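# Place three of five end caps on the scale pan

## Task

Move exactly three of the five end caps onto the scale's pan so that each sits directly on the pan surface, with none stacked on another cap, and leave the remaining two caps lying on the bench.

## Robot and tools

Robot: two arms on a table. left_arm carries a left hand and right_arm a right hand (mirror images). Each hand has index, middle and ring fingers plus a thumb, 16 motors per hand. Cameras: cam_head_left (504x504), cam_head_right (504x504), cam_high (504x504), cam_left_wrist (672x504), cam_right_wrist (672x504).

Frames. Scene frame: origin at table-top height, halfway between the two nominal arm bases; +z up, +x away from the robot over the table, +y toward left_arm (image left/right may differ). Calibrated bases: left_arm at (-0.044, +0.261, +0.041) m, quat_wxyz (+1.000, 0, 0, -0.008); right_arm at (+0.028, -0.287, +0.013) m, quat_wxyz (+1.000, 0, 0, +0.025). Fixed cameras and the table use the scene frame; each arm's reported hand pose, velocities and target use that arm's own base frame; motion offsets use the Hand target's own axes. Reported positions can be off by a few cm, more at long reach.

Hand point axes (right hand): +z runs along the straightened fingers toward the tips; +x across the palm, away from the thumb; +y out of the palm face (palm surface at y = -0.062). Straight fingertips end about 0.139 m beyond the knuckles at z = -0.017. On the left hand +x points toward the thumb instead. A rigid mast near the wrist (x +0.05 to +0.10, z -0.16 to -0.11, out to y +0.06; x sign flipped on the left hand) can strike objects. Fingertips carry rubber caps.

Tool execute_actions. Argument actions: a list of actions; each action is a table of 1 to 15 rows, each row one 1/30 s step; if fewer than 15 rows, the final row repeats. Argument cameras: list of camera names, ["all"], [] or null; images come by default only when actions is empty. An unknown name invalidates the call.

Each row is one flat list of 48 numbers, each in [-1, 1], covering both arms even if one stays still:
1-6: left_arm dx, dy, dz, rx, ry, rz.
7-22: left hand motor goals in this order: index_mcp, index_abd, index_pip, index_dip, middle_mcp, middle_abd, middle_pip, middle_dip, ring_mcp, ring_abd, ring_pip, ring_dip, thumb_cmc, thumb_axl, thumb_mcp, thumb_ipl.
23-24: left current_limit, speed.
25-30: right_arm dx..rz; 31-46: right hand goals, same order; 47-48: right current_limit, speed.

Arm numbers are offsets, not poses: they measure from the Hand target at the start of the action, along that target's axes. Every row measures from that same start, not from the preceding row; a new action starts from the updated target, so resending an offset moves further. Scale: 1.0 = 0.6 m for dx, dy, dz and 180 degrees for the rotation vector rx, ry, rz. Orientation commands are clipped to within 40 degrees of the measured orientation each step. The hand often stops short of the target (friction, weight, elbow sag that accumulates); an all-zero action re-requests the target; if still short, send the gap as an offset. To stop pressing against something, command back past the hand point.

Hand numbers are absolute joint goals, linearly scaled between each hinge's stops; bracket = degrees at +1, degrees at -1, value when straight. Fingers: _mcp knuckle bend toward palm (+128, -18; -0.75); _abd sideways swing away from thumb (+60, -60; +0.00); _pip (+108, -29; -0.58); _dip (+117, -21; -0.70). Thumb: thumb_cmc swings thumb from beside palm to in front (+120, -20; -0.71); thumb_axl rotates it about its own line (+140, -27; -0.68); thumb_mcp (+109, -69; -0.23); thumb_ipl (+108, -77; -0.17). A zero is a real goal: to keep a hand unchanged, resend its hand_goal, hand_current_limit and hand_speed. current_limit maps -1..+1 to 0..550 mA (floor 11 mA) for all motors; very low values may not lift a finger. speed sets goal travel at (speed + 1)/2 of 8.5 rad/s. Start values: current_limit +0.4, speed -0.6; last written values persist. A finger grips only while its goal lies past the object's surface; deeper means firmer.

Results: end_effector_position (m) and end_effector_quat_wxyz per arm in base frame; Hand target (next offsets count from it); Joint velocities (may say within noise); joint positions and torques (include arm weight, offsets, noise; numbers 3 and 4 wrap at ±28 N m); per motor hand_goal, hand_measured, hand_current_ma (positive pushes toward -1), hand_state (moving, goal, blocked, overload); hand_current_limit, hand_speed; MOTOR HOT or OVER-TEMPERATURE FAULT lines.

Tool zoom_image: camera (one of the five names) and region [x0, y0, x1, y1] in pixels, origin top-left, at most 504 by 504, on that camera's most recent image.

Tool finished_scene: scene = the current scene's number. Irreversible; call only when the caps stay in place without the robot.

Avoid: dropping caps or releasing them while moving; letting anything leave the table; slamming or hard pushes into the table, scale or stand; any contact or squeeze between the two arms or hands; holding motor current at 495 mA or more for 5 s (motor shuts off 10 s); long stretched holds or pushing at unreachable poses, which overheat joints (at 100 °C the arm drops). Wrist near the first joint axis can swing the whole arm. Loose objects may be nudged occasionally by disturbances.

Each tool is called after ">>>" as name([rows], argument=value, ...), one row to a line, values as JSON.

## Session

>>> execute_actions(actions=[])

Scene clock: 0.00 s.
left_arm: end_effector_position=(+0.5713, +0.2159, +0.1284) hand_goal=(-0.754, +0.000, -0.576, -0.696, -0.754, +0.000, -0.576, -0.696, -0.754, +0.000, -0.576, -0.696, -0.714, -0.678, -0.226, -0.168) hand_measured=(-0.754, +0.000, -0.576, -0.696, -0.754, +0.000, -0.576, -0.696, -0.754, +0.000, -0.576, -0.696, -0.714, -0.678, -0.226, -0.168) hand_current_ma=(+0, +0, +0, +0, +0, +0, +0, +0, +0, +0, +0, +0, +0, +0, +0, +0) hand_state=(goal, goal, goal, goal, goal, goal, goal, goal, goal, goal, goal, goal, goal, goal, goal, goal) hand_current_limit=0.40 hand_speed=-0.60 end_effector_quat_wxyz=(+0.038, -0.055, +0.927, +0.370) | right_arm: end_effector_position=(+0.3114, +0.2697, +0.1622) hand_goal=(-0.754, +0.000, -0.576, -0.696, -0.754, +0.000, -0.576, -0.696, -0.754, +0.000, -0.576, -0.696, -0.714, -0.678, -0.226, -0.168) hand_measured=(-0.754, +0.000, -0.576, -0.696, -0.754, +0.000, -0.576, -0.696, -0.754, +0.000, -0.576, -0.696, -0.714, -0.678, -0.226, -0.168) hand_current_ma=(+0, +0, +0, +0, +0, +0, +0, +0, +0, +0, +0, +0, +0, +0, +0, +0) hand_state=(goal, goal, goal, goal, goal, goal, goal, goal, goal, goal, goal, goal, goal, goal, goal, goal) hand_current_limit=0.40 hand_speed=-0.60 end_effector_quat_wxyz=(-0.025, +0.527, +0.577, +0.624)
Joint positions: left_arm=[0.062 2.029 1.575 -1.017 -0.756 -1.589] | right_arm=[0.923 1.285 0.192 0.871 0.051 0.792]
Joint velocities: within noise
Joint torques (N m): no reading
Heat: left arm: hottest wrist roll 30 °C; right arm: hottest shoulder 33 °C.
Hand target: left_arm +0.5775, +0.2163, +0.1330; +0.046, -0.058, +0.926, +0.370 | right_arm +0.3147, +0.2741, +0.1699; -0.026, +0.523, +0.572, +0.632

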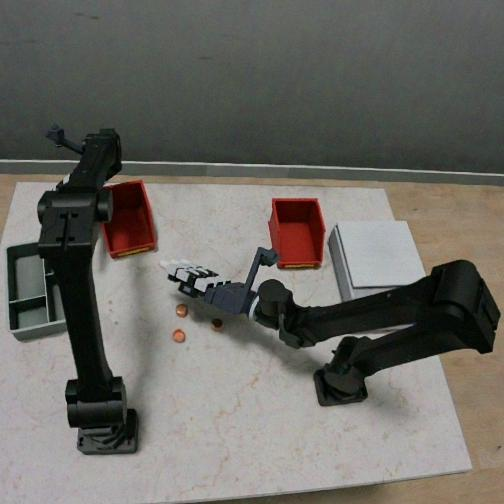

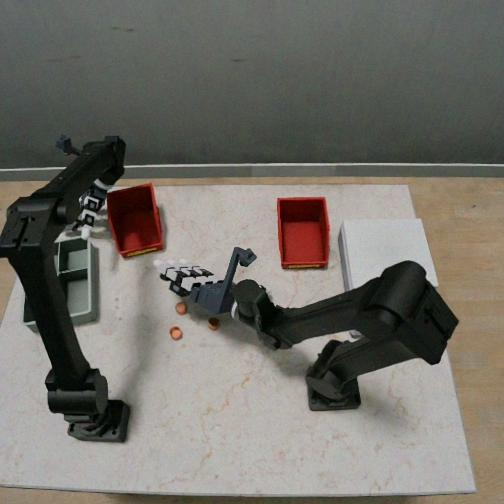

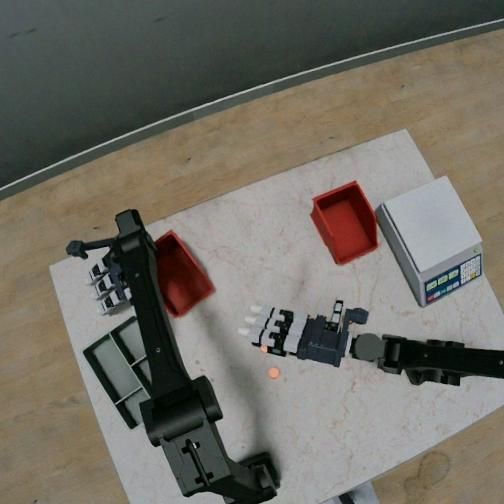

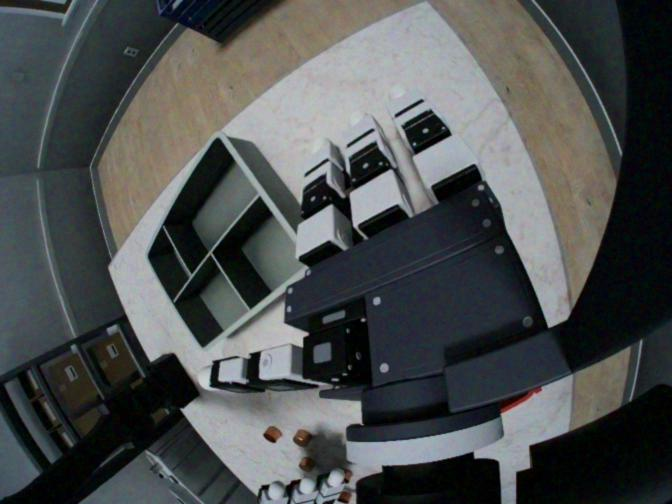

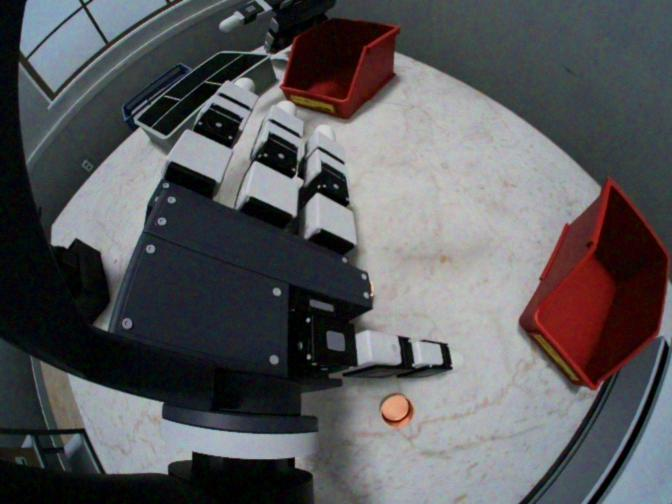

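>>> zoom_image(camera="cam_head_left", region=[130, 240, 270, 380])

>>> zoom_image(camera="cam_head_right", region=[130, 240, 270, 380])

>>> zoom_image(camera="cam_high", region=[220, 290, 360, 430])

>>> zoom_image(camera="cam_head_left", region=[0, 0, 504, 504])

Scaled by 3.600 from the camera's 504x504 image, which has a finer 720x720 frame.

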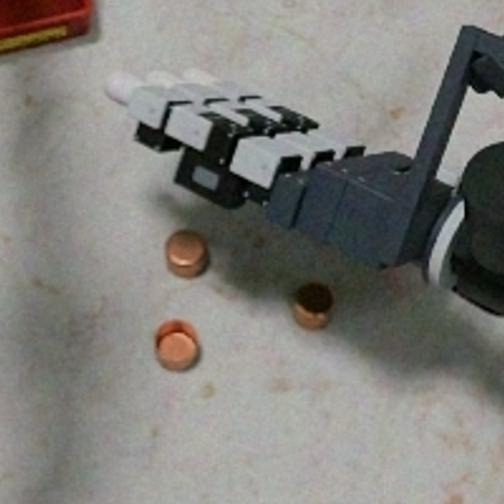

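Scaled by 3.600 from the camera's 504x504 image, which has a finer 720x720 frame.

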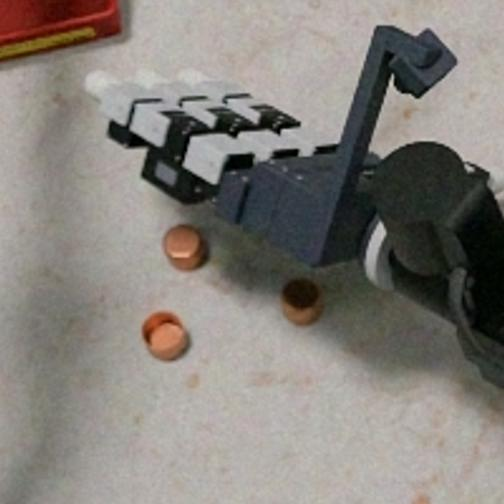

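Scaled by 3.600 from the camera's 504x504 image, which has a finer 720x720 frame.

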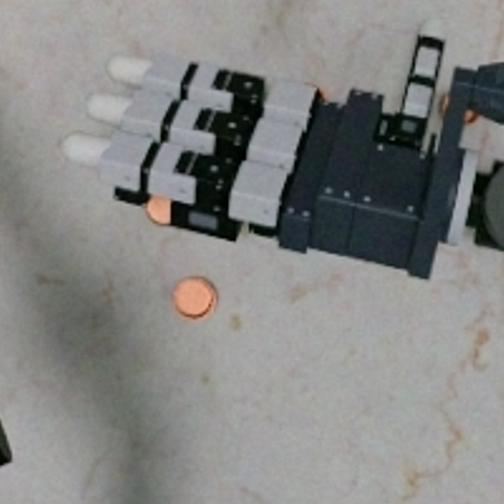

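Scaled by 1.000.

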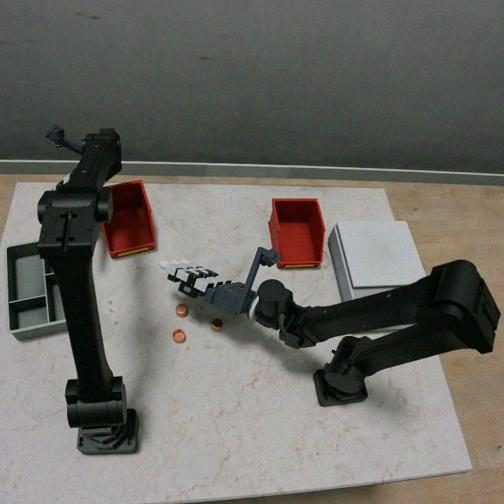

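>>> execute_actions([
  [[0,0,0,0,0,0,-0.754,0,-0.576,-0.696,-0.754,0,-0.576,-0.696,-0.754,0,-0.576,-0.696,-0.714,-0.678,-0.226,-0.168,0.4,-0.6,0.115,0.116,-0.0335,0,0,0.1,-0.754,0,-0.576,-0.696,-0.754,0,-0.576,-0.696,-0.754,0,-0.576,-0.696,-0.714,-0.678,-0.226,-0.168,0.4,-0.6]],
], cameras=["all"])

Scene clock: 56.57 s.
left_arm: end_effector_position=(+0.5713, +0.2159, +0.1284) hand_goal=(-0.754, +0.000, -0.576, -0.696, -0.754, +0.000, -0.576, -0.696, -0.754, +0.000, -0.576, -0.696, -0.714, -0.678, -0.226, -0.168) hand_measured=(-0.758, +0.000, -0.576, -0.696, -0.756, +0.000, -0.576, -0.696, -0.756, +0.000, -0.576, -0.696, -0.718, -0.678, -0.226, -0.168) hand_current_ma=(-3, +0, +0, +0, -2, +0, +0, +0, -2, +0, +0, +0, -3, +0, +1, +0) hand_state=(goal, goal, goal, goal, goal, goal, goal, goal, goal, goal, goal, goal, goal, goal, goal, goal) hand_current_limit=0.40 hand_speed=-0.60 end_effector_quat_wxyz=(+0.038, -0.055, +0.927, +0.370) | right_arm: end_effector_position=(+0.3074, +0.2589, +0.2409) hand_goal=(-0.754, +0.000, -0.576, -0.696, -0.754, +0.000, -0.576, -0.696, -0.754, +0.000, -0.576, -0.696, -0.714, -0.678, -0.226, -0.168) hand_measured=(-0.760, -0.002, -0.576, -0.696, -0.760, -0.002, -0.576, -0.696, -0.762, -0.002, -0.576, -0.696, -0.718, -0.678, -0.226, -0.168) hand_current_ma=(-13, -2, -1, +0, -12, -2, -1, +0, -16, -2, -1, +0, -8, +1, +0, +0) hand_state=(goal, goal, goal, goal, goal, goal, goal, goal, goal, goal, goal, goal, goal, goal, goal, goal) hand_current_limit=0.40 hand_speed=-0.60 end_effector_quat_wxyz=(-0.109, +0.610, +0.492, +0.611)
Joint positions: left_arm=[0.062 2.029 1.575 -1.017 -0.756 -1.589] | right_arm=[0.962 0.823 0.341 0.25 0.104 1.093]
Joint torques (N m): left_arm=[0.15 -20.25 8.47 0.4 -0.8 0.05] | right_arm=[-0.32 -2.02 13.79 1.95 -0.1 -0.03]
Heat: left arm: hottest shoulder 30 °C; right arm: hottest shoulder 32 °C.
Hand target: left_arm +0.5775, +0.2163, +0.1330; +0.046, -0.058, +0.926, +0.370 | right_arm +0.3147, +0.2740, +0.2701; -0.125, +0.606, +0.483, +0.620
Off the commanded pose: left_arm 0.008 m, 1 deg | right_arm 0.034 m, 2 deg.

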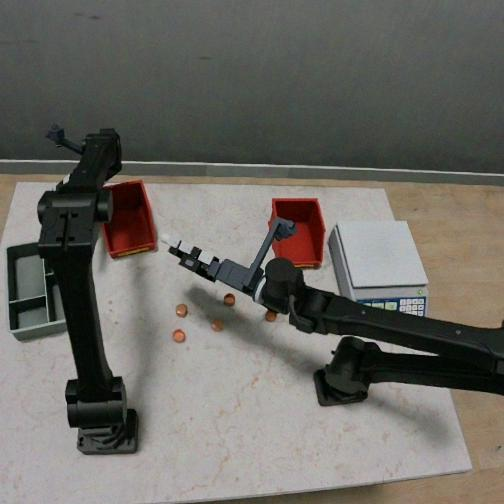

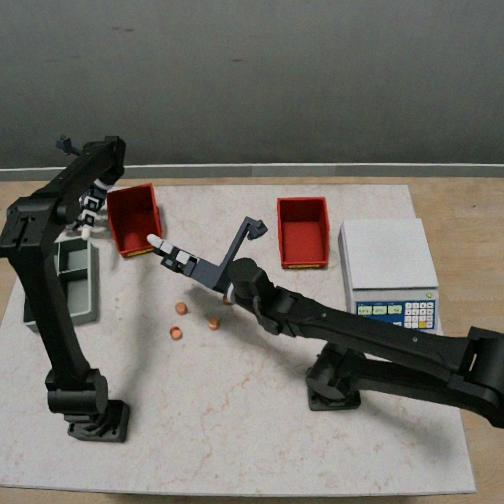

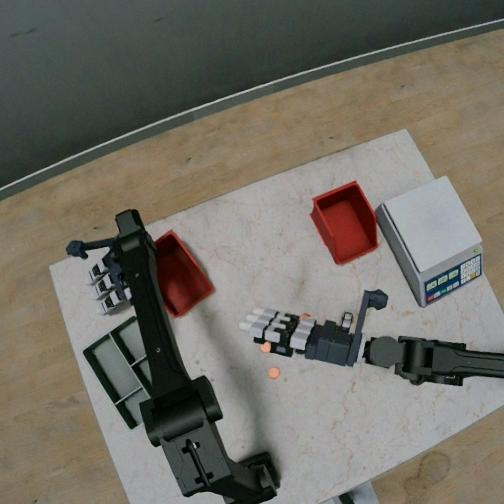

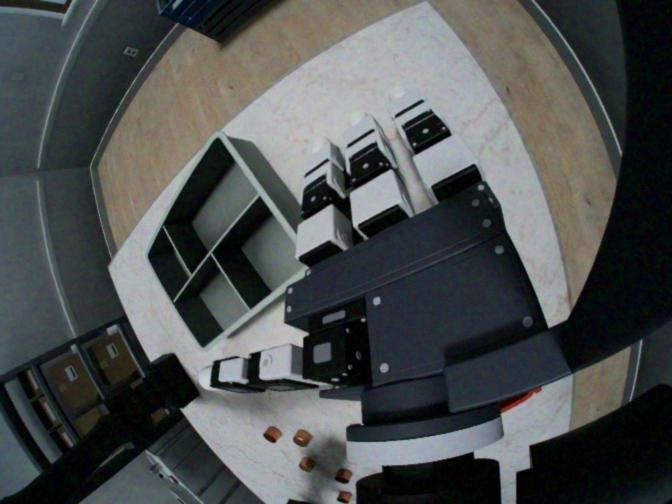

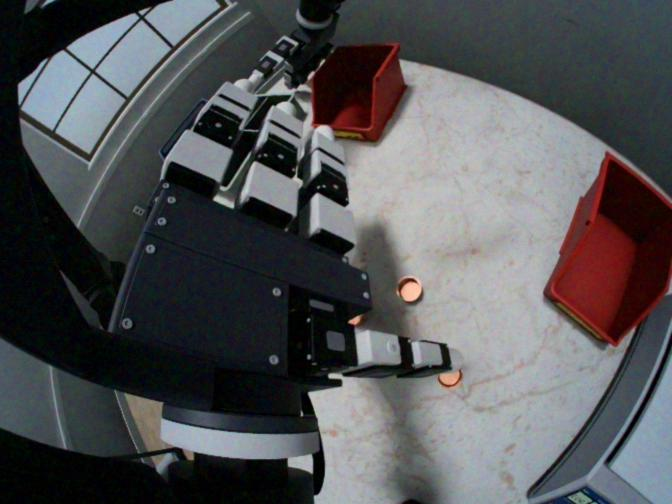

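>>> execute_actions([
  [[0,0,0,0,0,0,-0.754,0,-0.576,-0.696,-0.754,0,-0.576,-0.696,-0.754,0,-0.576,-0.696,-0.714,-0.678,-0.226,-0.168,0.4,-0.6,-0.0615,0,0.0225,0.091,-0.0945,0.114,-0.754,0,-0.576,-0.696,-0.754,0,-0.576,-0.696,-0.754,0,-0.576,-0.696,-0.714,-0.678,-0.226,-0.168,0.4,-0.6]],
  [[0,0,0,0,0,0,-0.754,0,-0.576,-0.696,-0.754,0,-0.576,-0.696,-0.754,0,-0.576,-0.696,-0.714,-0.678,-0.226,-0.168,0.4,-0.6,0,0,0,0,0,0,-0.754,0,-0.576,-0.696,-0.754,0,-0.576,-0.696,-0.754,0,-0.576,-0.696,-0.714,-0.678,-0.226,-0.168,0.4,-0.6]],
], cameras=["cam_head_left"])

Scene clock: 159.30 s.
left_arm: end_effector_position=(+0.5713, +0.2159, +0.1284) hand_goal=(-0.754, +0.000, -0.576, -0.696, -0.754, +0.000, -0.576, -0.696, -0.754, +0.000, -0.576, -0.696, -0.714, -0.678, -0.226, -0.168) hand_measured=(-0.758, +0.000, -0.576, -0.696, -0.756, +0.000, -0.576, -0.696, -0.756, +0.000, -0.576, -0.696, -0.718, -0.678, -0.226, -0.168) hand_current_ma=(-3, +0, +0, +0, -2, +0, +0, +0, -2, +0, +0, +0, -3, +0, +1, +0) hand_state=(goal, goal, goal, goal, goal, goal, goal, goal, goal, goal, goal, goal, goal, goal, goal, goal) hand_current_limit=0.40 hand_speed=-0.60 end_effector_quat_wxyz=(+0.038, -0.055, +0.927, +0.370) | right_arm: end_effector_position=(+0.3178, +0.2616, +0.2051) hand_goal=(-0.754, +0.000, -0.576, -0.696, -0.754, +0.000, -0.576, -0.696, -0.754, +0.000, -0.576, -0.696, -0.714, -0.678, -0.226, -0.168) hand_measured=(-0.756, -0.002, -0.576, -0.696, -0.756, -0.002, -0.576, -0.696, -0.756, -0.002, -0.576, -0.696, -0.716, -0.678, -0.226, -0.168) hand_current_ma=(-3, -2, -1, +0, -3, -2, -1, +0, -3, -2, -1, +0, -4, +1, +0, +0) hand_state=(goal, goal, goal, goal, goal, goal, goal, goal, goal, goal, goal, goal, goal, goal, goal, goal) hand_current_limit=0.40 hand_speed=-0.60 end_effector_quat_wxyz=(-0.239, +0.746, +0.476, +0.400)
Joint positions: left_arm=[0.062 2.029 1.575 -1.017 -0.756 -1.589] | right_arm=[0.787 0.869 0.604 -0.362 -0.263 1.355]
Joint torques (N m): left_arm=[0.21 -20.25 8.49 0.43 -0.8 0.05] | right_arm=[-2.32 -3.02 14.2 1.66 -0.32 0]
Heat: left arm: hottest elbow 33 °C; right arm: hottest elbow 47 °C.
Hand target: left_arm +0.5775, +0.2163, +0.1330; +0.046, -0.058, +0.926, +0.370 | right_arm +0.3318, +0.2683, +0.2352; -0.244, +0.742, +0.464, +0.418
Off the commanded pose: left_arm 0.008 m, 1 deg | right_arm 0.034 m, 3 deg.
Images, in order (width x height): cam_head_left 504x504.

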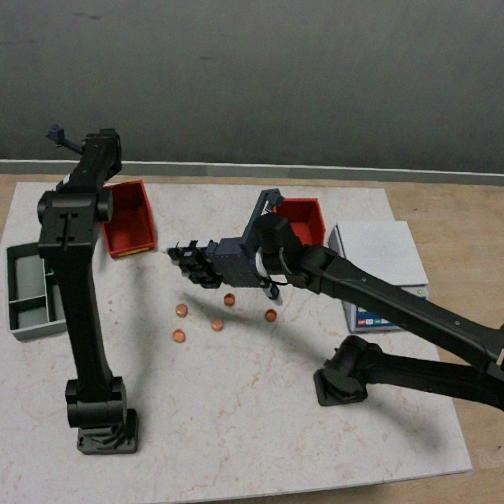

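>>> execute_actions([
  [[0,0,0,0,0,0,-0.754,0,-0.576,-0.696,-0.754,0,-0.576,-0.696,-0.754,0,-0.576,-0.696,-0.714,-0.678,-0.226,-0.168,0.4,-0.6,-0.0615,0,0.0225,0.091,-0.0945,0.114,-0.754,0,-0.576,-0.696,-0.754,0,-0.576,-0.696,-0.754,0,-0.576,-0.696,-0.714,-0.678,-0.226,-0.168,0.4,-0.6]],
  [[0,0,0,0,0,0,-0.754,0,-0.576,-0.696,-0.754,0,-0.576,-0.696,-0.754,0,-0.576,-0.696,-0.714,-0.678,-0.226,-0.168,0.4,-0.6,0,0,0,0,0,0,-0.754,0,-0.576,-0.696,-0.754,0,-0.576,-0.696,-0.754,0,-0.576,-0.696,-0.714,-0.678,-0.226,-0.168,0.4,-0.6]],
], cameras=["cam_head_left"])

Scene clock: 166.13 s.
left_arm: end_effector_position=(+0.5713, +0.2159, +0.1284) hand_goal=(-0.754, +0.000, -0.576, -0.696, -0.754, +0.000, -0.576, -0.696, -0.754, +0.000, -0.576, -0.696, -0.714, -0.678, -0.226, -0.168) hand_measured=(-0.758, +0.000, -0.576, -0.696, -0.756, +0.000, -0.576, -0.696, -0.756, +0.000, -0.576, -0.696, -0.718, -0.678, -0.226, -0.168) hand_current_ma=(-3, +0, +0, +0, -2, +0, +0, +0, -2, +0, +0, +0, -3, +0, +1, +0) hand_state=(goal, goal, goal, goal, goal, goal, goal, goal, goal, goal, goal, goal, goal, goal, goal, goal) hand_current_limit=0.40 hand_speed=-0.60 end_effector_quat_wxyz=(+0.038, -0.055, +0.927, +0.370) | right_arm: end_effector_position=(+0.3107, +0.2534, +0.1735) hand_goal=(-0.754, +0.000, -0.576, -0.696, -0.754, +0.000, -0.576, -0.696, -0.754, +0.000, -0.576, -0.696, -0.714, -0.678, -0.226, -0.168) hand_measured=(-0.752, -0.002, -0.576, -0.696, -0.752, -0.002, -0.576, -0.696, -0.750, -0.002, -0.576, -0.696, -0.712, -0.678, -0.226, -0.168) hand_current_ma=(+5, -2, -1, +0, +5, -2, -1, +0, +6, -2, -1, +0, +3, +1, +1, +0) hand_state=(goal, goal, goal, goal, goal, goal, goal, goal, goal, goal, goal, goal, goal, goal, goal, goal) hand_current_limit=0.40 hand_speed=-0.60 end_effector_quat_wxyz=(-0.345, +0.830, +0.406, +0.165)
Joint positions: left_arm=[0.062 2.029 1.575 -1.017 -0.756 -1.589] | right_arm=[0.61 1.091 0.861 -0.827 -0.622 1.44]
Joint torques (N m): left_arm=[0.09 -20.25 8.47 0.42 -0.8 0.05] | right_arm=[-2.2 -5.07 13.33 0.85 -0.82 -0.26]
Heat: left arm: hottest elbow 33 °C; right arm: hottest elbow 47 °C.
Hand target: left_arm +0.5775, +0.2163, +0.1330; +0.046, -0.058, +0.926, +0.370 | right_arm +0.3291, +0.2604, +0.1969; -0.346, +0.823, +0.410, +0.185
Off the commanded pose: left_arm 0.008 m, 1 deg | right_arm 0.030 m, 2 deg.
Images, in order (width x height): cam_head_left 504x504.

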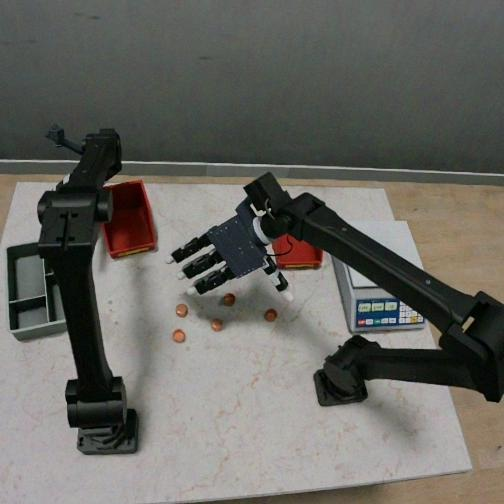

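>>> execute_actions([
  [[0,0,0,0,0,0,-0.754,0,-0.576,-0.696,-0.754,0,-0.576,-0.696,-0.754,0,-0.576,-0.696,-0.714,-0.678,-0.226,-0.168,0.4,-0.6,0.047,-0.034,-0.06,0.089,0.1226,0.185,-0.411,0,0.591,-0.986,-0.754,0,-0.576,-0.696,-0.754,0,-0.576,-0.696,0.514,-0.678,-0.056,-0.168,0.4,-0.6]],
  [[0,0,0,0,0,0,-0.754,0,-0.576,-0.696,-0.754,0,-0.576,-0.696,-0.754,0,-0.576,-0.696,-0.714,-0.678,-0.226,-0.168,0.4,-0.6,0,0,0,0,0,0,-0.411,0,0.591,-0.986,-0.754,0,-0.576,-0.696,-0.754,0,-0.576,-0.696,0.514,-0.678,-0.056,-0.168,0.4,-0.6]],
], cameras=["all"])

Scene clock: 187.17 s.
left_arm: end_effector_position=(+0.5713, +0.2159, +0.1284) hand_goal=(-0.754, +0.000, -0.576, -0.696, -0.754, +0.000, -0.576, -0.696, -0.754, +0.000, -0.576, -0.696, -0.714, -0.678, -0.226, -0.168) hand_measured=(-0.758, +0.000, -0.576, -0.696, -0.756, +0.000, -0.576, -0.696, -0.756, +0.000, -0.576, -0.696, -0.718, -0.678, -0.226, -0.168) hand_current_ma=(-3, +0, +0, +0, -2, +0, +0, +0, -2, +0, +0, +0, -3, +0, +1, +0) hand_state=(goal, goal, goal, goal, goal, goal, goal, goal, goal, goal, goal, goal, goal, goal, goal, goal) hand_current_limit=0.40 hand_speed=-0.60 end_effector_quat_wxyz=(+0.038, -0.055, +0.927, +0.370) | right_arm: end_effector_position=(+0.3278, +0.2521, +0.2340) hand_goal=(-0.412, +0.000, +0.590, -0.986, -0.754, +0.000, -0.576, -0.696, -0.754, +0.000, -0.576, -0.696, +0.514, -0.678, -0.056, -0.168) hand_measured=(-0.408, -0.002, +0.584, -0.984, -0.748, -0.002, -0.576, -0.696, -0.746, -0.002, -0.576, -0.696, +0.508, -0.678, -0.058, -0.168) hand_current_ma=(+8, -2, -9, +4, +14, -2, +0, +0, +17, -2, +0, +0, -13, +1, -2, +0) hand_state=(goal, goal, goal, goal, goal, goal, goal, goal, goal, goal, goal, goal, goal, goal, goal, goal) hand_current_limit=0.40 hand_speed=-0.60 end_effector_quat_wxyz=(-0.545, +0.813, +0.151, +0.140)
Joint positions: left_arm=[0.062 2.029 1.575 -1.017 -0.756 -1.589] | right_arm=[0.388 1.063 0.888 -0.558 -0.989 2.063]
Joint torques (N m): left_arm=[0.15 -20.31 8.47 0.42 -0.8 0.05] | right_arm=[0.03 -7.18 10.25 2.26 -0.71 0.03]
Heat: left arm: hottest shoulder 33 °C; right arm: hottest elbow 46 °C.
Hand target: left_arm +0.5775, +0.2163, +0.1330; +0.046, -0.058, +0.926, +0.370 | right_arm +0.3286, +0.2586, +0.2469; -0.564, +0.800, +0.108, +0.173
Off the commanded pose: left_arm 0.008 m, 1 deg | right_arm 0.014 m, 7 deg.
joint sent to its limit (right arm) — joint 6 (wrist roll), upper limit. The joint targets are off in orientation, not in position.

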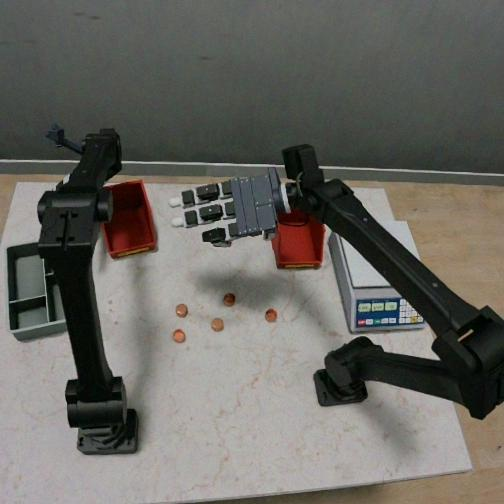

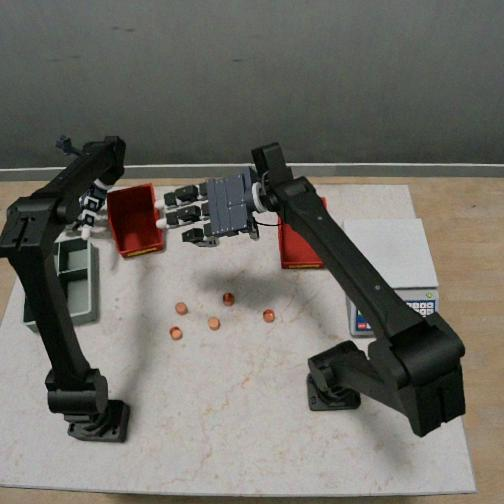

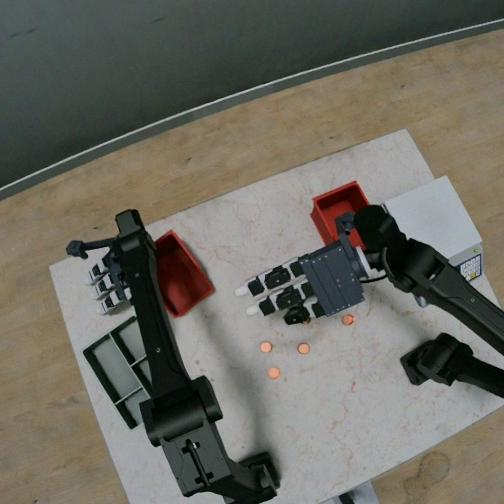

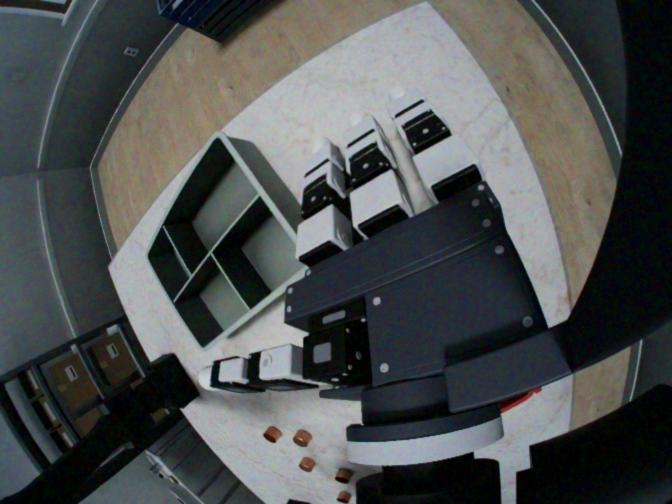

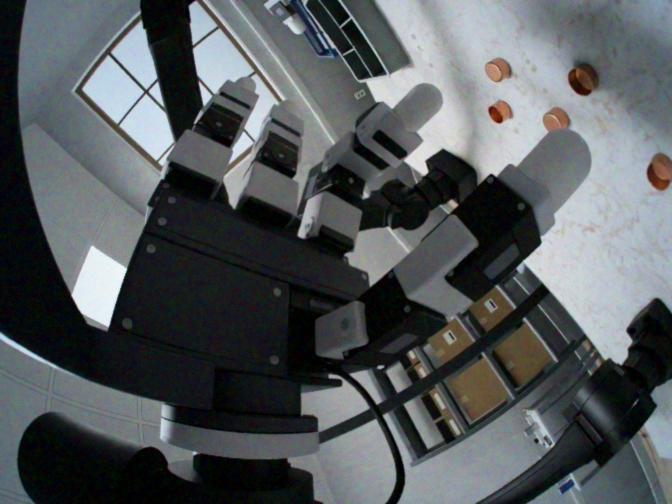

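>>> execute_actions([
  [[0,0,0,0,0,0,-0.754,0,-0.576,-0.696,-0.754,0,-0.576,-0.696,-0.754,0,-0.576,-0.696,-0.714,-0.678,-0.226,-0.168,0.4,-0.6,0,0,0,0.0443,-0.0947,-0.038,-0.411,0,0.591,-0.986,-0.754,0,-0.576,-0.696,-0.754,0,-0.576,-0.696,0.514,-0.678,-0.056,-0.168,0.4,-0.6]],
  [[0,0,0,0,0,0,-0.754,0,-0.576,-0.696,-0.754,0,-0.576,-0.696,-0.754,0,-0.576,-0.696,-0.714,-0.678,-0.226,-0.168,0.4,-0.6,-0.074,0.055,0.0325,0,0,0,-0.411,0,0.591,-0.986,-0.754,0,-0.576,-0.696,-0.754,0,-0.576,-0.696,0.514,-0.678,-0.056,-0.168,0.4,-0.6]],
  [[0,0,0,0,0,0,-0.754,0,-0.576,-0.696,-0.754,0,-0.576,-0.696,-0.754,0,-0.576,-0.696,-0.714,-0.678,-0.226,-0.168,0.4,-0.6,-0.074,0.055,0.0325,0,0,0,-0.411,0,0.591,-0.986,-0.754,0,-0.576,-0.696,-0.754,0,-0.576,-0.696,0.514,-0.678,-0.056,-0.168,0.4,-0.6]],
  [[0,0,0,0,0,0,-0.754,0,-0.576,-0.696,-0.754,0,-0.576,-0.696,-0.754,0,-0.576,-0.696,-0.714,-0.678,-0.226,-0.168,0.4,-0.6,-0.074,0.055,0.0325,0,0,0,-0.411,0,0.591,-0.986,-0.754,0,-0.576,-0.696,-0.754,0,-0.576,-0.696,0.514,-0.678,-0.056,-0.168,0.4,-0.6]],
], cameras=["all"])

Scene clock: 213.17 s.
left_arm: end_effector_position=(+0.5713, +0.2159, +0.1284) hand_goal=(-0.754, +0.000, -0.576, -0.696, -0.754, +0.000, -0.576, -0.696, -0.754, +0.000, -0.576, -0.696, -0.714, -0.678, -0.226, -0.168) hand_measured=(-0.758, +0.000, -0.576, -0.696, -0.756, +0.000, -0.576, -0.696, -0.756, +0.000, -0.576, -0.696, -0.718, -0.678, -0.226, -0.168) hand_current_ma=(-3, +0, +0, +0, -2, +0, +0, +0, -2, +0, +0, +0, -3, +0, +1, +0) hand_state=(goal, goal, goal, goal, goal, goal, goal, goal, goal, goal, goal, goal, goal, goal, goal, goal) hand_current_limit=0.40 hand_speed=-0.60 end_effector_quat_wxyz=(+0.038, -0.055, +0.927, +0.370) | right_arm: end_effector_position=(+0.2568, +0.2533, +0.0945) hand_goal=(-0.412, +0.000, +0.590, -0.986, -0.754, +0.000, -0.576, -0.696, -0.754, +0.000, -0.576, -0.696, +0.514, -0.678, -0.056, -0.168) hand_measured=(-0.408, -0.002, +0.586, -0.984, -0.744, -0.002, -0.576, -0.696, -0.742, -0.002, -0.576, -0.696, +0.510, -0.678, -0.056, -0.168) hand_current_ma=(+9, -2, -7, +4, +20, -2, +1, +0, +26, -2, +1, +0, -5, +1, -2, +0) hand_state=(goal, goal, goal, goal, goal, goal, goal, goal, goal, goal, goal, goal, goal, goal, goal, goal) hand_current_limit=0.40 hand_speed=-0.60 end_effector_quat_wxyz=(-0.584, +0.767, +0.251, +0.085)
Joint positions: left_arm=[0.062 2.029 1.575 -1.017 -0.756 -1.589] | right_arm=[0.407 1.144 0.549 -0.346 -1.186 1.777]
Joint torques (N m): left_arm=[0.15 -20.31 8.47 0.43 -0.8 0.05] | right_arm=[0.15 -5.13 6.8 1.88 -0.98 0.01]
Heat: left arm: hottest elbow 34 °C; right arm: hottest elbow 42 °C.
Hand target: left_arm +0.5775, +0.2163, +0.1330; +0.046, -0.058, +0.926, +0.370 | right_arm +0.2506, +0.2554, +0.0893; -0.584, +0.768, +0.249, +0.078
Off the commanded pose: left_arm 0.008 m, 1 deg | right_arm 0.009 m, 1 deg.

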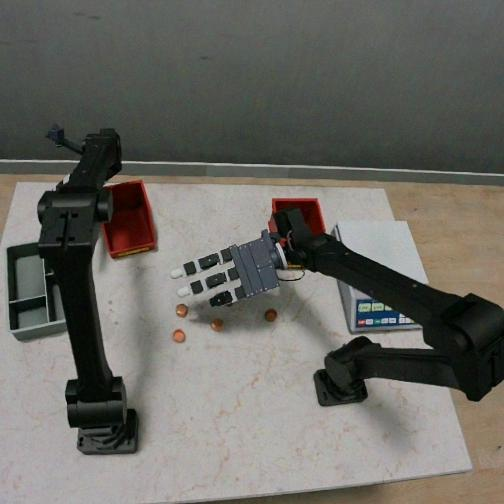

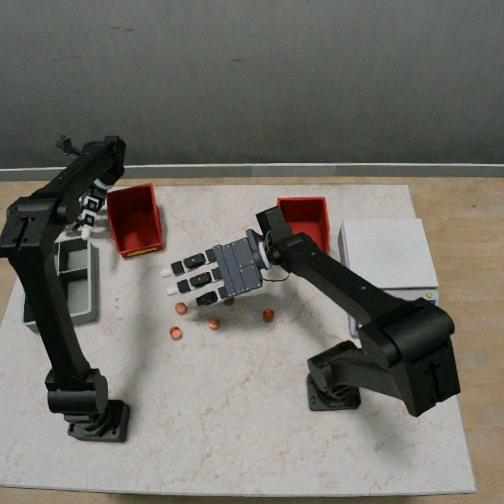

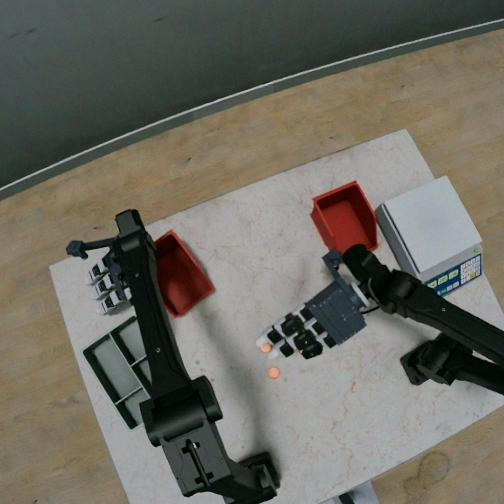

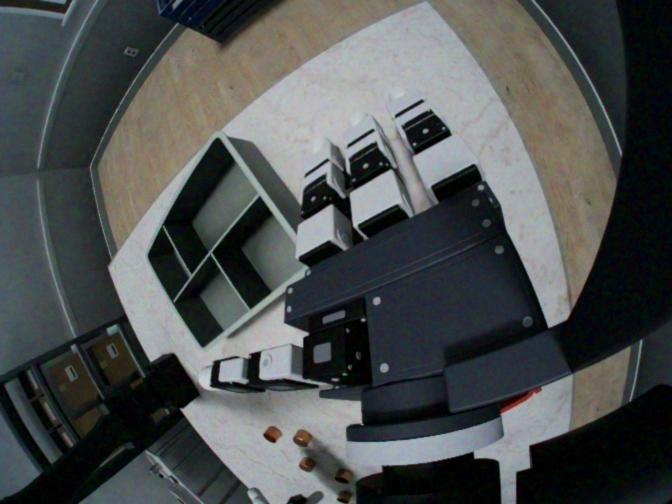

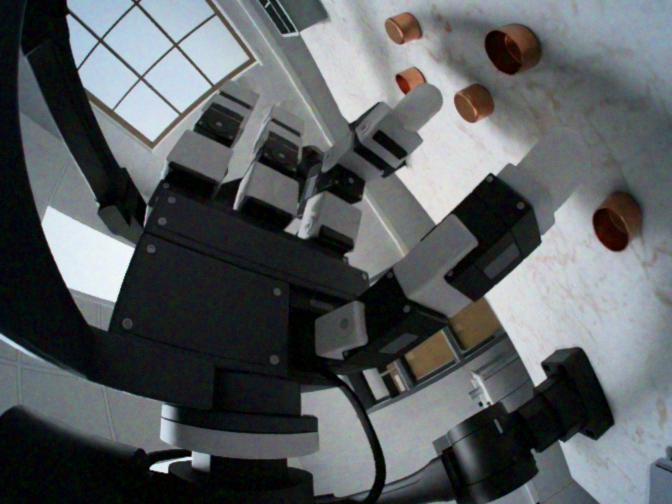

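>>> execute_actions([
  [[0,0,0,0,0,0,-0.754,0,-0.576,-0.696,-0.754,0,-0.576,-0.696,-0.754,0,-0.576,-0.696,-0.714,-0.678,-0.226,-0.168,0.4,-0.6,0.026,-0.03,0.105,0,0,0,-0.411,0,0.591,-0.986,-0.754,0,-0.576,-0.696,-0.754,0,-0.576,-0.696,0.514,-0.678,-0.056,-0.168,0.4,-0.6]],
], cameras=["cam_head_left","cam_head_right","cam_right_wrist"])

Scene clock: 236.53 s.
left_arm: end_effector_position=(+0.5713, +0.2159, +0.1284) hand_goal=(-0.754, +0.000, -0.576, -0.696, -0.754, +0.000, -0.576, -0.696, -0.754, +0.000, -0.576, -0.696, -0.714, -0.678, -0.226, -0.168) hand_measured=(-0.758, +0.000, -0.576, -0.696, -0.756, +0.000, -0.576, -0.696, -0.756, +0.000, -0.576, -0.696, -0.718, -0.678, -0.226, -0.168) hand_current_ma=(-3, +0, +0, +0, -2, +0, +0, +0, -2, +0, +0, +0, -3, +0, +1, +0) hand_state=(goal, goal, goal, goal, goal, goal, goal, goal, goal, goal, goal, goal, goal, goal, goal, goal) hand_current_limit=0.40 hand_speed=-0.60 end_effector_quat_wxyz=(+0.038, -0.055, +0.927, +0.370) | right_arm: end_effector_position=(+0.2420, +0.3151, +0.0892) hand_goal=(-0.412, +0.000, +0.590, -0.986, -0.754, +0.000, -0.576, -0.696, -0.754, +0.000, -0.576, -0.696, +0.514, -0.678, -0.056, -0.168) hand_measured=(-0.406, -0.002, +0.586, -0.984, -0.744, -0.002, -0.576, -0.696, -0.742, -0.002, -0.576, -0.696, +0.510, -0.678, -0.056, -0.168) hand_current_ma=(+10, -2, -6, +4, +20, -2, +1, +0, +26, -2, +1, +0, -5, +1, -1, +0) hand_state=(goal, goal, goal, goal, goal, goal, goal, goal, goal, goal, goal, goal, goal, goal, goal, goal) hand_current_limit=0.40 hand_speed=-0.60 end_effector_quat_wxyz=(-0.578, +0.771, +0.259, +0.071)
Joint positions: left_arm=[0.062 2.029 1.575 -1.017 -0.756 -1.589] | right_arm=[0.614 1.209 0.549 -0.042 -1.05 2.063]
Joint torques (N m): left_arm=[0.15 -20.25 8.49 0.42 -0.8 0.05] | right_arm=[-0.09 -5.25 8.77 2.26 -0.72 -0.01]
Heat: left arm: hottest elbow 34 °C; right arm: hottest elbow 39 °C.
Hand target: left_arm +0.5775, +0.2163, +0.1330; +0.046, -0.058, +0.926, +0.370 | right_arm +0.2447, +0.3224, +0.0920; -0.584, +0.768, +0.249, +0.078
Off the commanded pose: left_arm 0.008 m, 1 deg | right_arm 0.008 m, 1 deg.
joint sent to its limit (right arm) — joint 6 (wrist roll), upper limit. The joint targets still meet the commanded pose.
Images, in order (width x height): cam_head_left 504x504, cam_head_right 504x504, cam_right_wrist 672x504.

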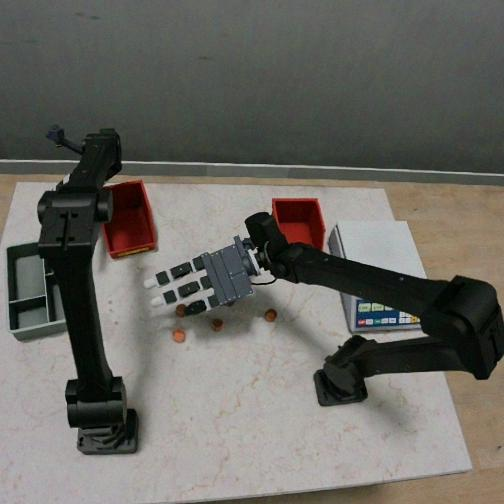

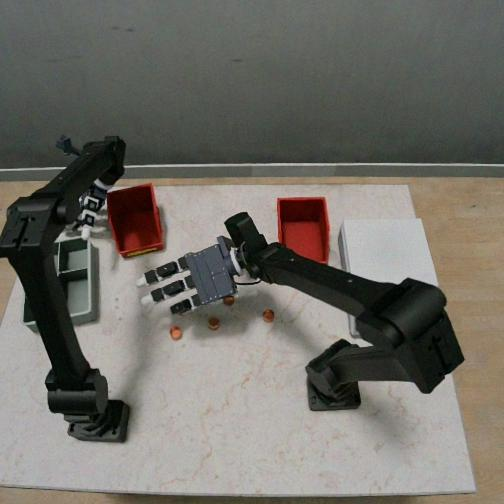

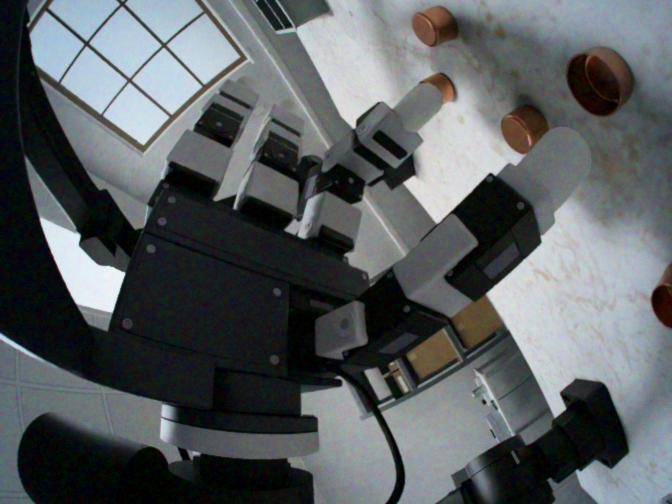

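>>> execute_actions([
  [[0,0,0,0,0,0,-0.754,0,-0.576,-0.696,-0.754,0,-0.576,-0.696,-0.754,0,-0.576,-0.696,-0.714,-0.678,-0.226,-0.168,0.4,-0.6,-0.0199,0.0426,0.0171,0,0,0,-0.411,0,0.591,-0.986,-0.754,0,-0.576,-0.696,-0.754,0,-0.576,-0.696,0.514,-0.678,-0.056,-0.168,0.4,-0.6]],
], cameras=["cam_head_left","cam_head_right","cam_right_wrist"])

>>> zoom_image(camera="cam_head_right", region=[120, 220, 300, 360])

Scene clock: 246.30 s.
left_arm: end_effector_position=(+0.5713, +0.2159, +0.1284) hand_goal=(-0.754, +0.000, -0.576, -0.696, -0.754, +0.000, -0.576, -0.696, -0.754, +0.000, -0.576, -0.696, -0.714, -0.678, -0.226, -0.168) hand_measured=(-0.758, +0.000, -0.576, -0.696, -0.756, +0.000, -0.576, -0.696, -0.756, +0.000, -0.576, -0.696, -0.718, -0.678, -0.226, -0.168) hand_current_ma=(-3, +0, +0, +0, -2, +0, +0, +0, -2, +0, +0, +0, -3, +0, +1, +0) hand_state=(goal, goal, goal, goal, goal, goal, goal, goal, goal, goal, goal, goal, goal, goal, goal, goal) hand_current_limit=0.40 hand_speed=-0.60 end_effector_quat_wxyz=(+0.038, -0.055, +0.927, +0.370) | right_arm: end_effector_position=(+0.2499, +0.3201, +0.0660) hand_goal=(-0.412, +0.000, +0.590, -0.986, -0.754, +0.000, -0.576, -0.696, -0.754, +0.000, -0.576, -0.696, +0.514, -0.678, -0.056, -0.168) hand_measured=(-0.406, -0.002, +0.586, -0.984, -0.744, -0.002, -0.576, -0.696, -0.742, -0.002, -0.576, -0.696, +0.510, -0.678, -0.056, -0.168) hand_current_ma=(+10, -2, -6, +4, +20, -2, +1, +0, +26, -2, +1, +0, -5, +1, -1, +0) hand_state=(goal, goal, goal, goal, goal, goal, goal, goal, goal, goal, goal, goal, goal, goal, goal, goal) hand_current_limit=0.40 hand_speed=-0.60 end_effector_quat_wxyz=(-0.579, +0.769, +0.261, +0.079)
Joint positions: left_arm=[0.062 2.029 1.575 -1.017 -0.756 -1.589] | right_arm=[0.615 1.29 0.529 0.077 -1.043 2.064]
Joint torques (N m): left_arm=[0.21 -20.25 8.47 0.42 -0.8 0.05] | right_arm=[0.15 -6.07 6.84 2.39 -0.77 -0.02]
Heat: left arm: hottest elbow 34 °C; right arm: hottest elbow 39 °C.
Hand target: left_arm +0.5775, +0.2163, +0.1330; +0.046, -0.058, +0.926, +0.370 | right_arm +0.2447, +0.3237, +0.0620; -0.584, +0.768, +0.249, +0.078
Off the commanded pose: left_arm 0.008 m, 1 deg | right_arm 0.008 m, 2 deg.
joint sent to its limit (right arm) — joint 6 (wrist roll), upper limit. The joint targets still meet the commanded pose.
Images, in order (width x height): cam_head_left 504x504, cam_head_right 504x504, cam_right_wrist 672x504.

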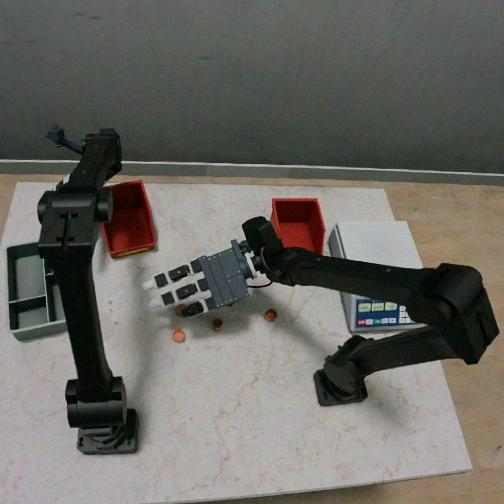

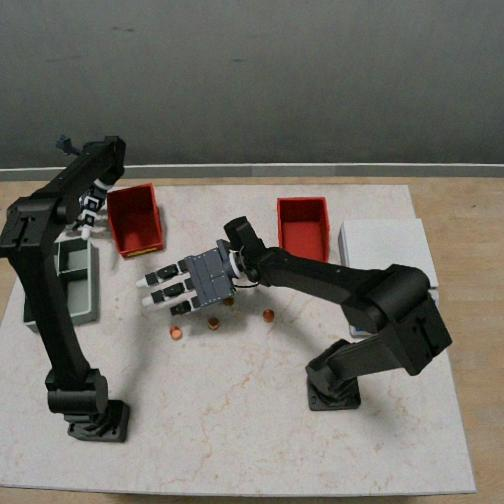

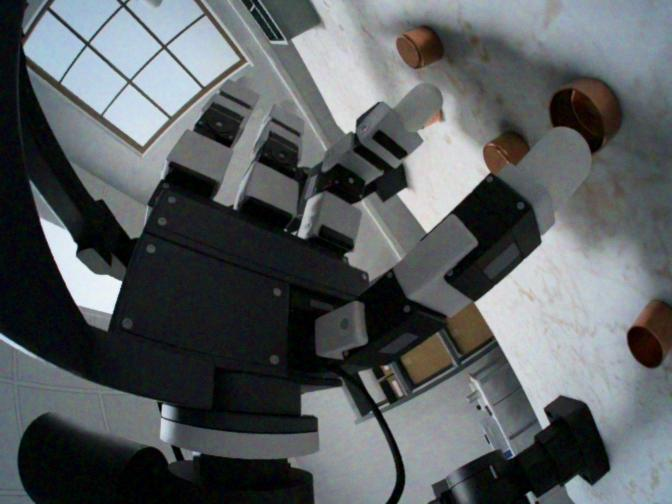

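Scaled by 2.800 from the camera's 504x504 image, which has a finer 720x720 frame.

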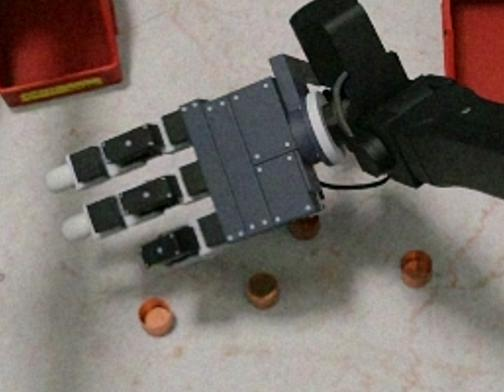

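>>> execute_actions([
  [[0,0,0,0,0,0,-0.754,0,-0.576,-0.696,-0.754,0,-0.576,-0.696,-0.754,0,-0.576,-0.696,-0.714,-0.678,-0.226,-0.168,0.4,-0.6,-0.015,0.0116,-0.0463,0,0,0,-0.411,0,0.591,-0.986,-0.754,0,-0.576,-0.696,-0.754,0,-0.576,-0.696,0.514,-0.678,-0.056,-0.168,0.4,-0.6]],
], cameras=["cam_head_left","cam_right_wrist"])

>>> zoom_image(camera="cam_right_wrist", region=[350, 0, 672, 300])

Scene clock: 255.43 s.
left_arm: end_effector_position=(+0.5713, +0.2159, +0.1284) hand_goal=(-0.754, +0.000, -0.576, -0.696, -0.754, +0.000, -0.576, -0.696, -0.754, +0.000, -0.576, -0.696, -0.714, -0.678, -0.226, -0.168) hand_measured=(-0.758, +0.000, -0.576, -0.696, -0.756, +0.000, -0.576, -0.696, -0.756, +0.000, -0.576, -0.696, -0.718, -0.678, -0.226, -0.168) hand_current_ma=(-3, +0, +0, +0, -2, +0, +0, +0, -2, +0, +0, +0, -3, +0, +1, +0) hand_state=(goal, goal, goal, goal, goal, goal, goal, goal, goal, goal, goal, goal, goal, goal, goal, goal) hand_current_limit=0.40 hand_speed=-0.60 end_effector_quat_wxyz=(+0.038, -0.055, +0.927, +0.370) | right_arm: end_effector_position=(+0.2431, +0.2983, +0.0598) hand_goal=(-0.412, +0.000, +0.590, -0.986, -0.754, +0.000, -0.576, -0.696, -0.754, +0.000, -0.576, -0.696, +0.514, -0.678, -0.056, -0.168) hand_measured=(-0.406, -0.002, +0.586, -0.984, -0.744, -0.002, -0.576, -0.696, -0.742, -0.002, -0.576, -0.696, +0.510, -0.678, -0.056, -0.168) hand_current_ma=(+10, -2, -6, +4, +20, -2, +1, +0, +26, -2, +1, +0, -5, +1, -1, +0) hand_state=(goal, goal, goal, goal, goal, goal, goal, goal, goal, goal, goal, goal, goal, goal, goal, goal) hand_current_limit=0.40 hand_speed=-0.60 end_effector_quat_wxyz=(-0.585, +0.768, +0.249, +0.072)
Joint positions: left_arm=[0.062 2.029 1.575 -1.017 -0.756 -1.589] | right_arm=[0.56 1.264 0.487 0.051 -1.095 2.039]
Joint torques (N m): left_arm=[0.15 -20.25 8.47 0.43 -0.79 0.05] | right_arm=[-2.26 -7.3 6.67 1.16 -0.94 -0.31]
Heat: left arm: hottest elbow 34 °C; right arm: hottest elbow 37 °C.
Hand target: left_arm +0.5775, +0.2163, +0.1330; +0.046, -0.058, +0.926, +0.370 | right_arm +0.2450, +0.2937, +0.0608; -0.584, +0.768, +0.249, +0.078
Off the commanded pose: left_arm 0.008 m, 1 deg | right_arm 0.005 m, 1 deg.
Images, in order (width x height): cam_head_left 504x504, cam_right_wrist 672x504.

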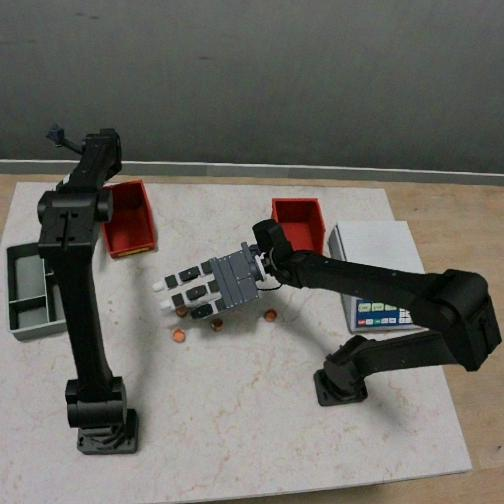

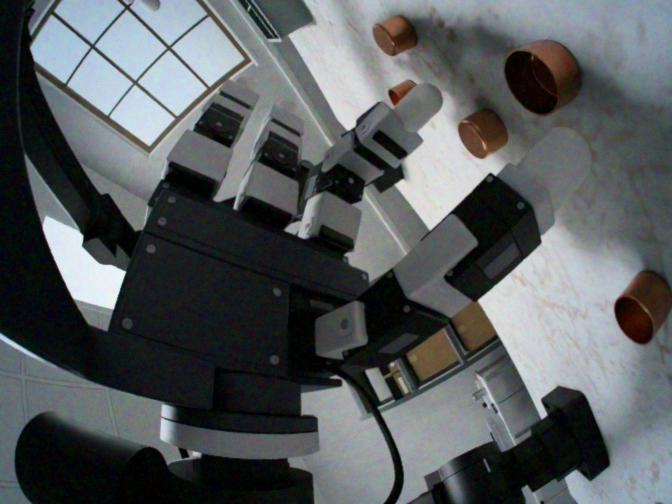

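Scaled by 1.565 from the camera's 672x504 image, which has a finer 960x720 frame.

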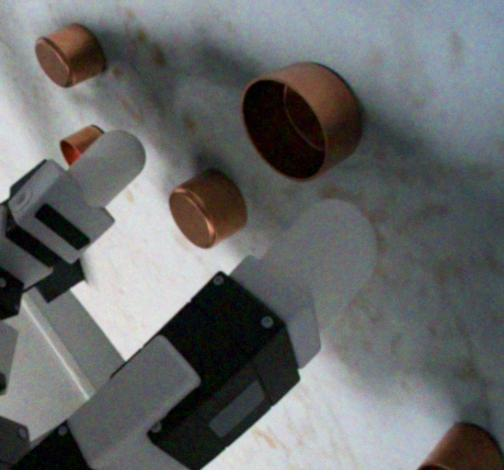

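>>> execute_actions([
  [[0,0,0,0,0,0,-0.754,0,-0.576,-0.696,-0.754,0,-0.576,-0.696,-0.754,0,-0.576,-0.696,-0.714,-0.678,-0.226,-0.168,0.4,-0.6,0,0,0,0,0,0,-0.137,0,0.591,-0.986,-0.754,0,-0.576,-0.696,-0.754,0,-0.576,-0.696,0.514,-0.678,0.09,-0.168,0.4,-0.6]],
], cameras=["cam_right_wrist"])

>>> zoom_image(camera="cam_right_wrist", region=[350, 0, 672, 300])

Scene clock: 271.07 s.
left_arm: end_effector_position=(+0.5713, +0.2159, +0.1284) hand_goal=(-0.754, +0.000, -0.576, -0.696, -0.754, +0.000, -0.576, -0.696, -0.754, +0.000, -0.576, -0.696, -0.714, -0.678, -0.226, -0.168) hand_measured=(-0.758, +0.000, -0.576, -0.696, -0.756, +0.000, -0.576, -0.696, -0.756, +0.000, -0.576, -0.696, -0.718, -0.678, -0.226, -0.168) hand_current_ma=(-3, +0, +0, +0, -2, +0, +0, +0, -2, +0, +0, +0, -3, +0, +1, +0) hand_state=(goal, goal, goal, goal, goal, goal, goal, goal, goal, goal, goal, goal, goal, goal, goal, goal) hand_current_limit=0.40 hand_speed=-0.60 end_effector_quat_wxyz=(+0.038, -0.055, +0.927, +0.370) | right_arm: end_effector_position=(+0.2431, +0.2983, +0.0599) hand_goal=(-0.138, +0.000, +0.590, -0.986, -0.754, +0.000, -0.576, -0.696, -0.754, +0.000, -0.576, -0.696, +0.514, -0.678, +0.090, -0.168) hand_measured=(-0.138, -0.002, +0.586, -0.984, -0.744, -0.002, -0.576, -0.696, -0.742, -0.002, -0.576, -0.696, +0.510, -0.678, +0.086, -0.168) hand_current_ma=(+0, -2, -6, +4, +20, -2, +1, +0, +26, -2, +1, +0, -5, +1, -7, +0) hand_state=(goal, goal, goal, goal, goal, goal, goal, goal, goal, goal, goal, goal, goal, goal, goal, goal) hand_current_limit=0.40 hand_speed=-0.60 end_effector_quat_wxyz=(-0.586, +0.768, +0.250, +0.072)
Joint positions: left_arm=[0.062 2.029 1.575 -1.017 -0.756 -1.589] | right_arm=[0.56 1.264 0.487 0.051 -1.095 2.037]
Joint torques (N m): left_arm=[0.15 -20.25 8.47 0.42 -0.8 0.05] | right_arm=[-2.2 -7.3 6.69 1.07 -0.91 -0.31]
Heat: left arm: hottest elbow 34 °C; right arm: hottest elbow 36 °C.
Hand target: left_arm +0.5775, +0.2163, +0.1330; +0.046, -0.058, +0.926, +0.370 | right_arm +0.2450, +0.2937, +0.0608; -0.584, +0.768, +0.250, +0.078
Off the commanded pose: left_arm 0.008 m, 1 deg | right_arm 0.005 m, 1 deg.
Images, in order (width x height): cam_right_wrist 672x504.

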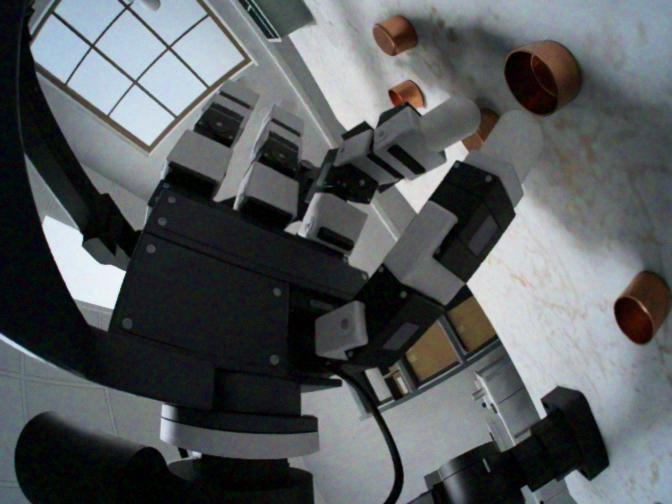

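Scaled by 1.565 from the camera's 672x504 image, which has a finer 960x720 frame.

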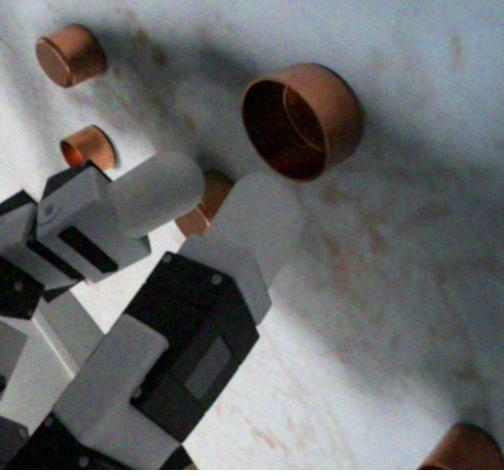

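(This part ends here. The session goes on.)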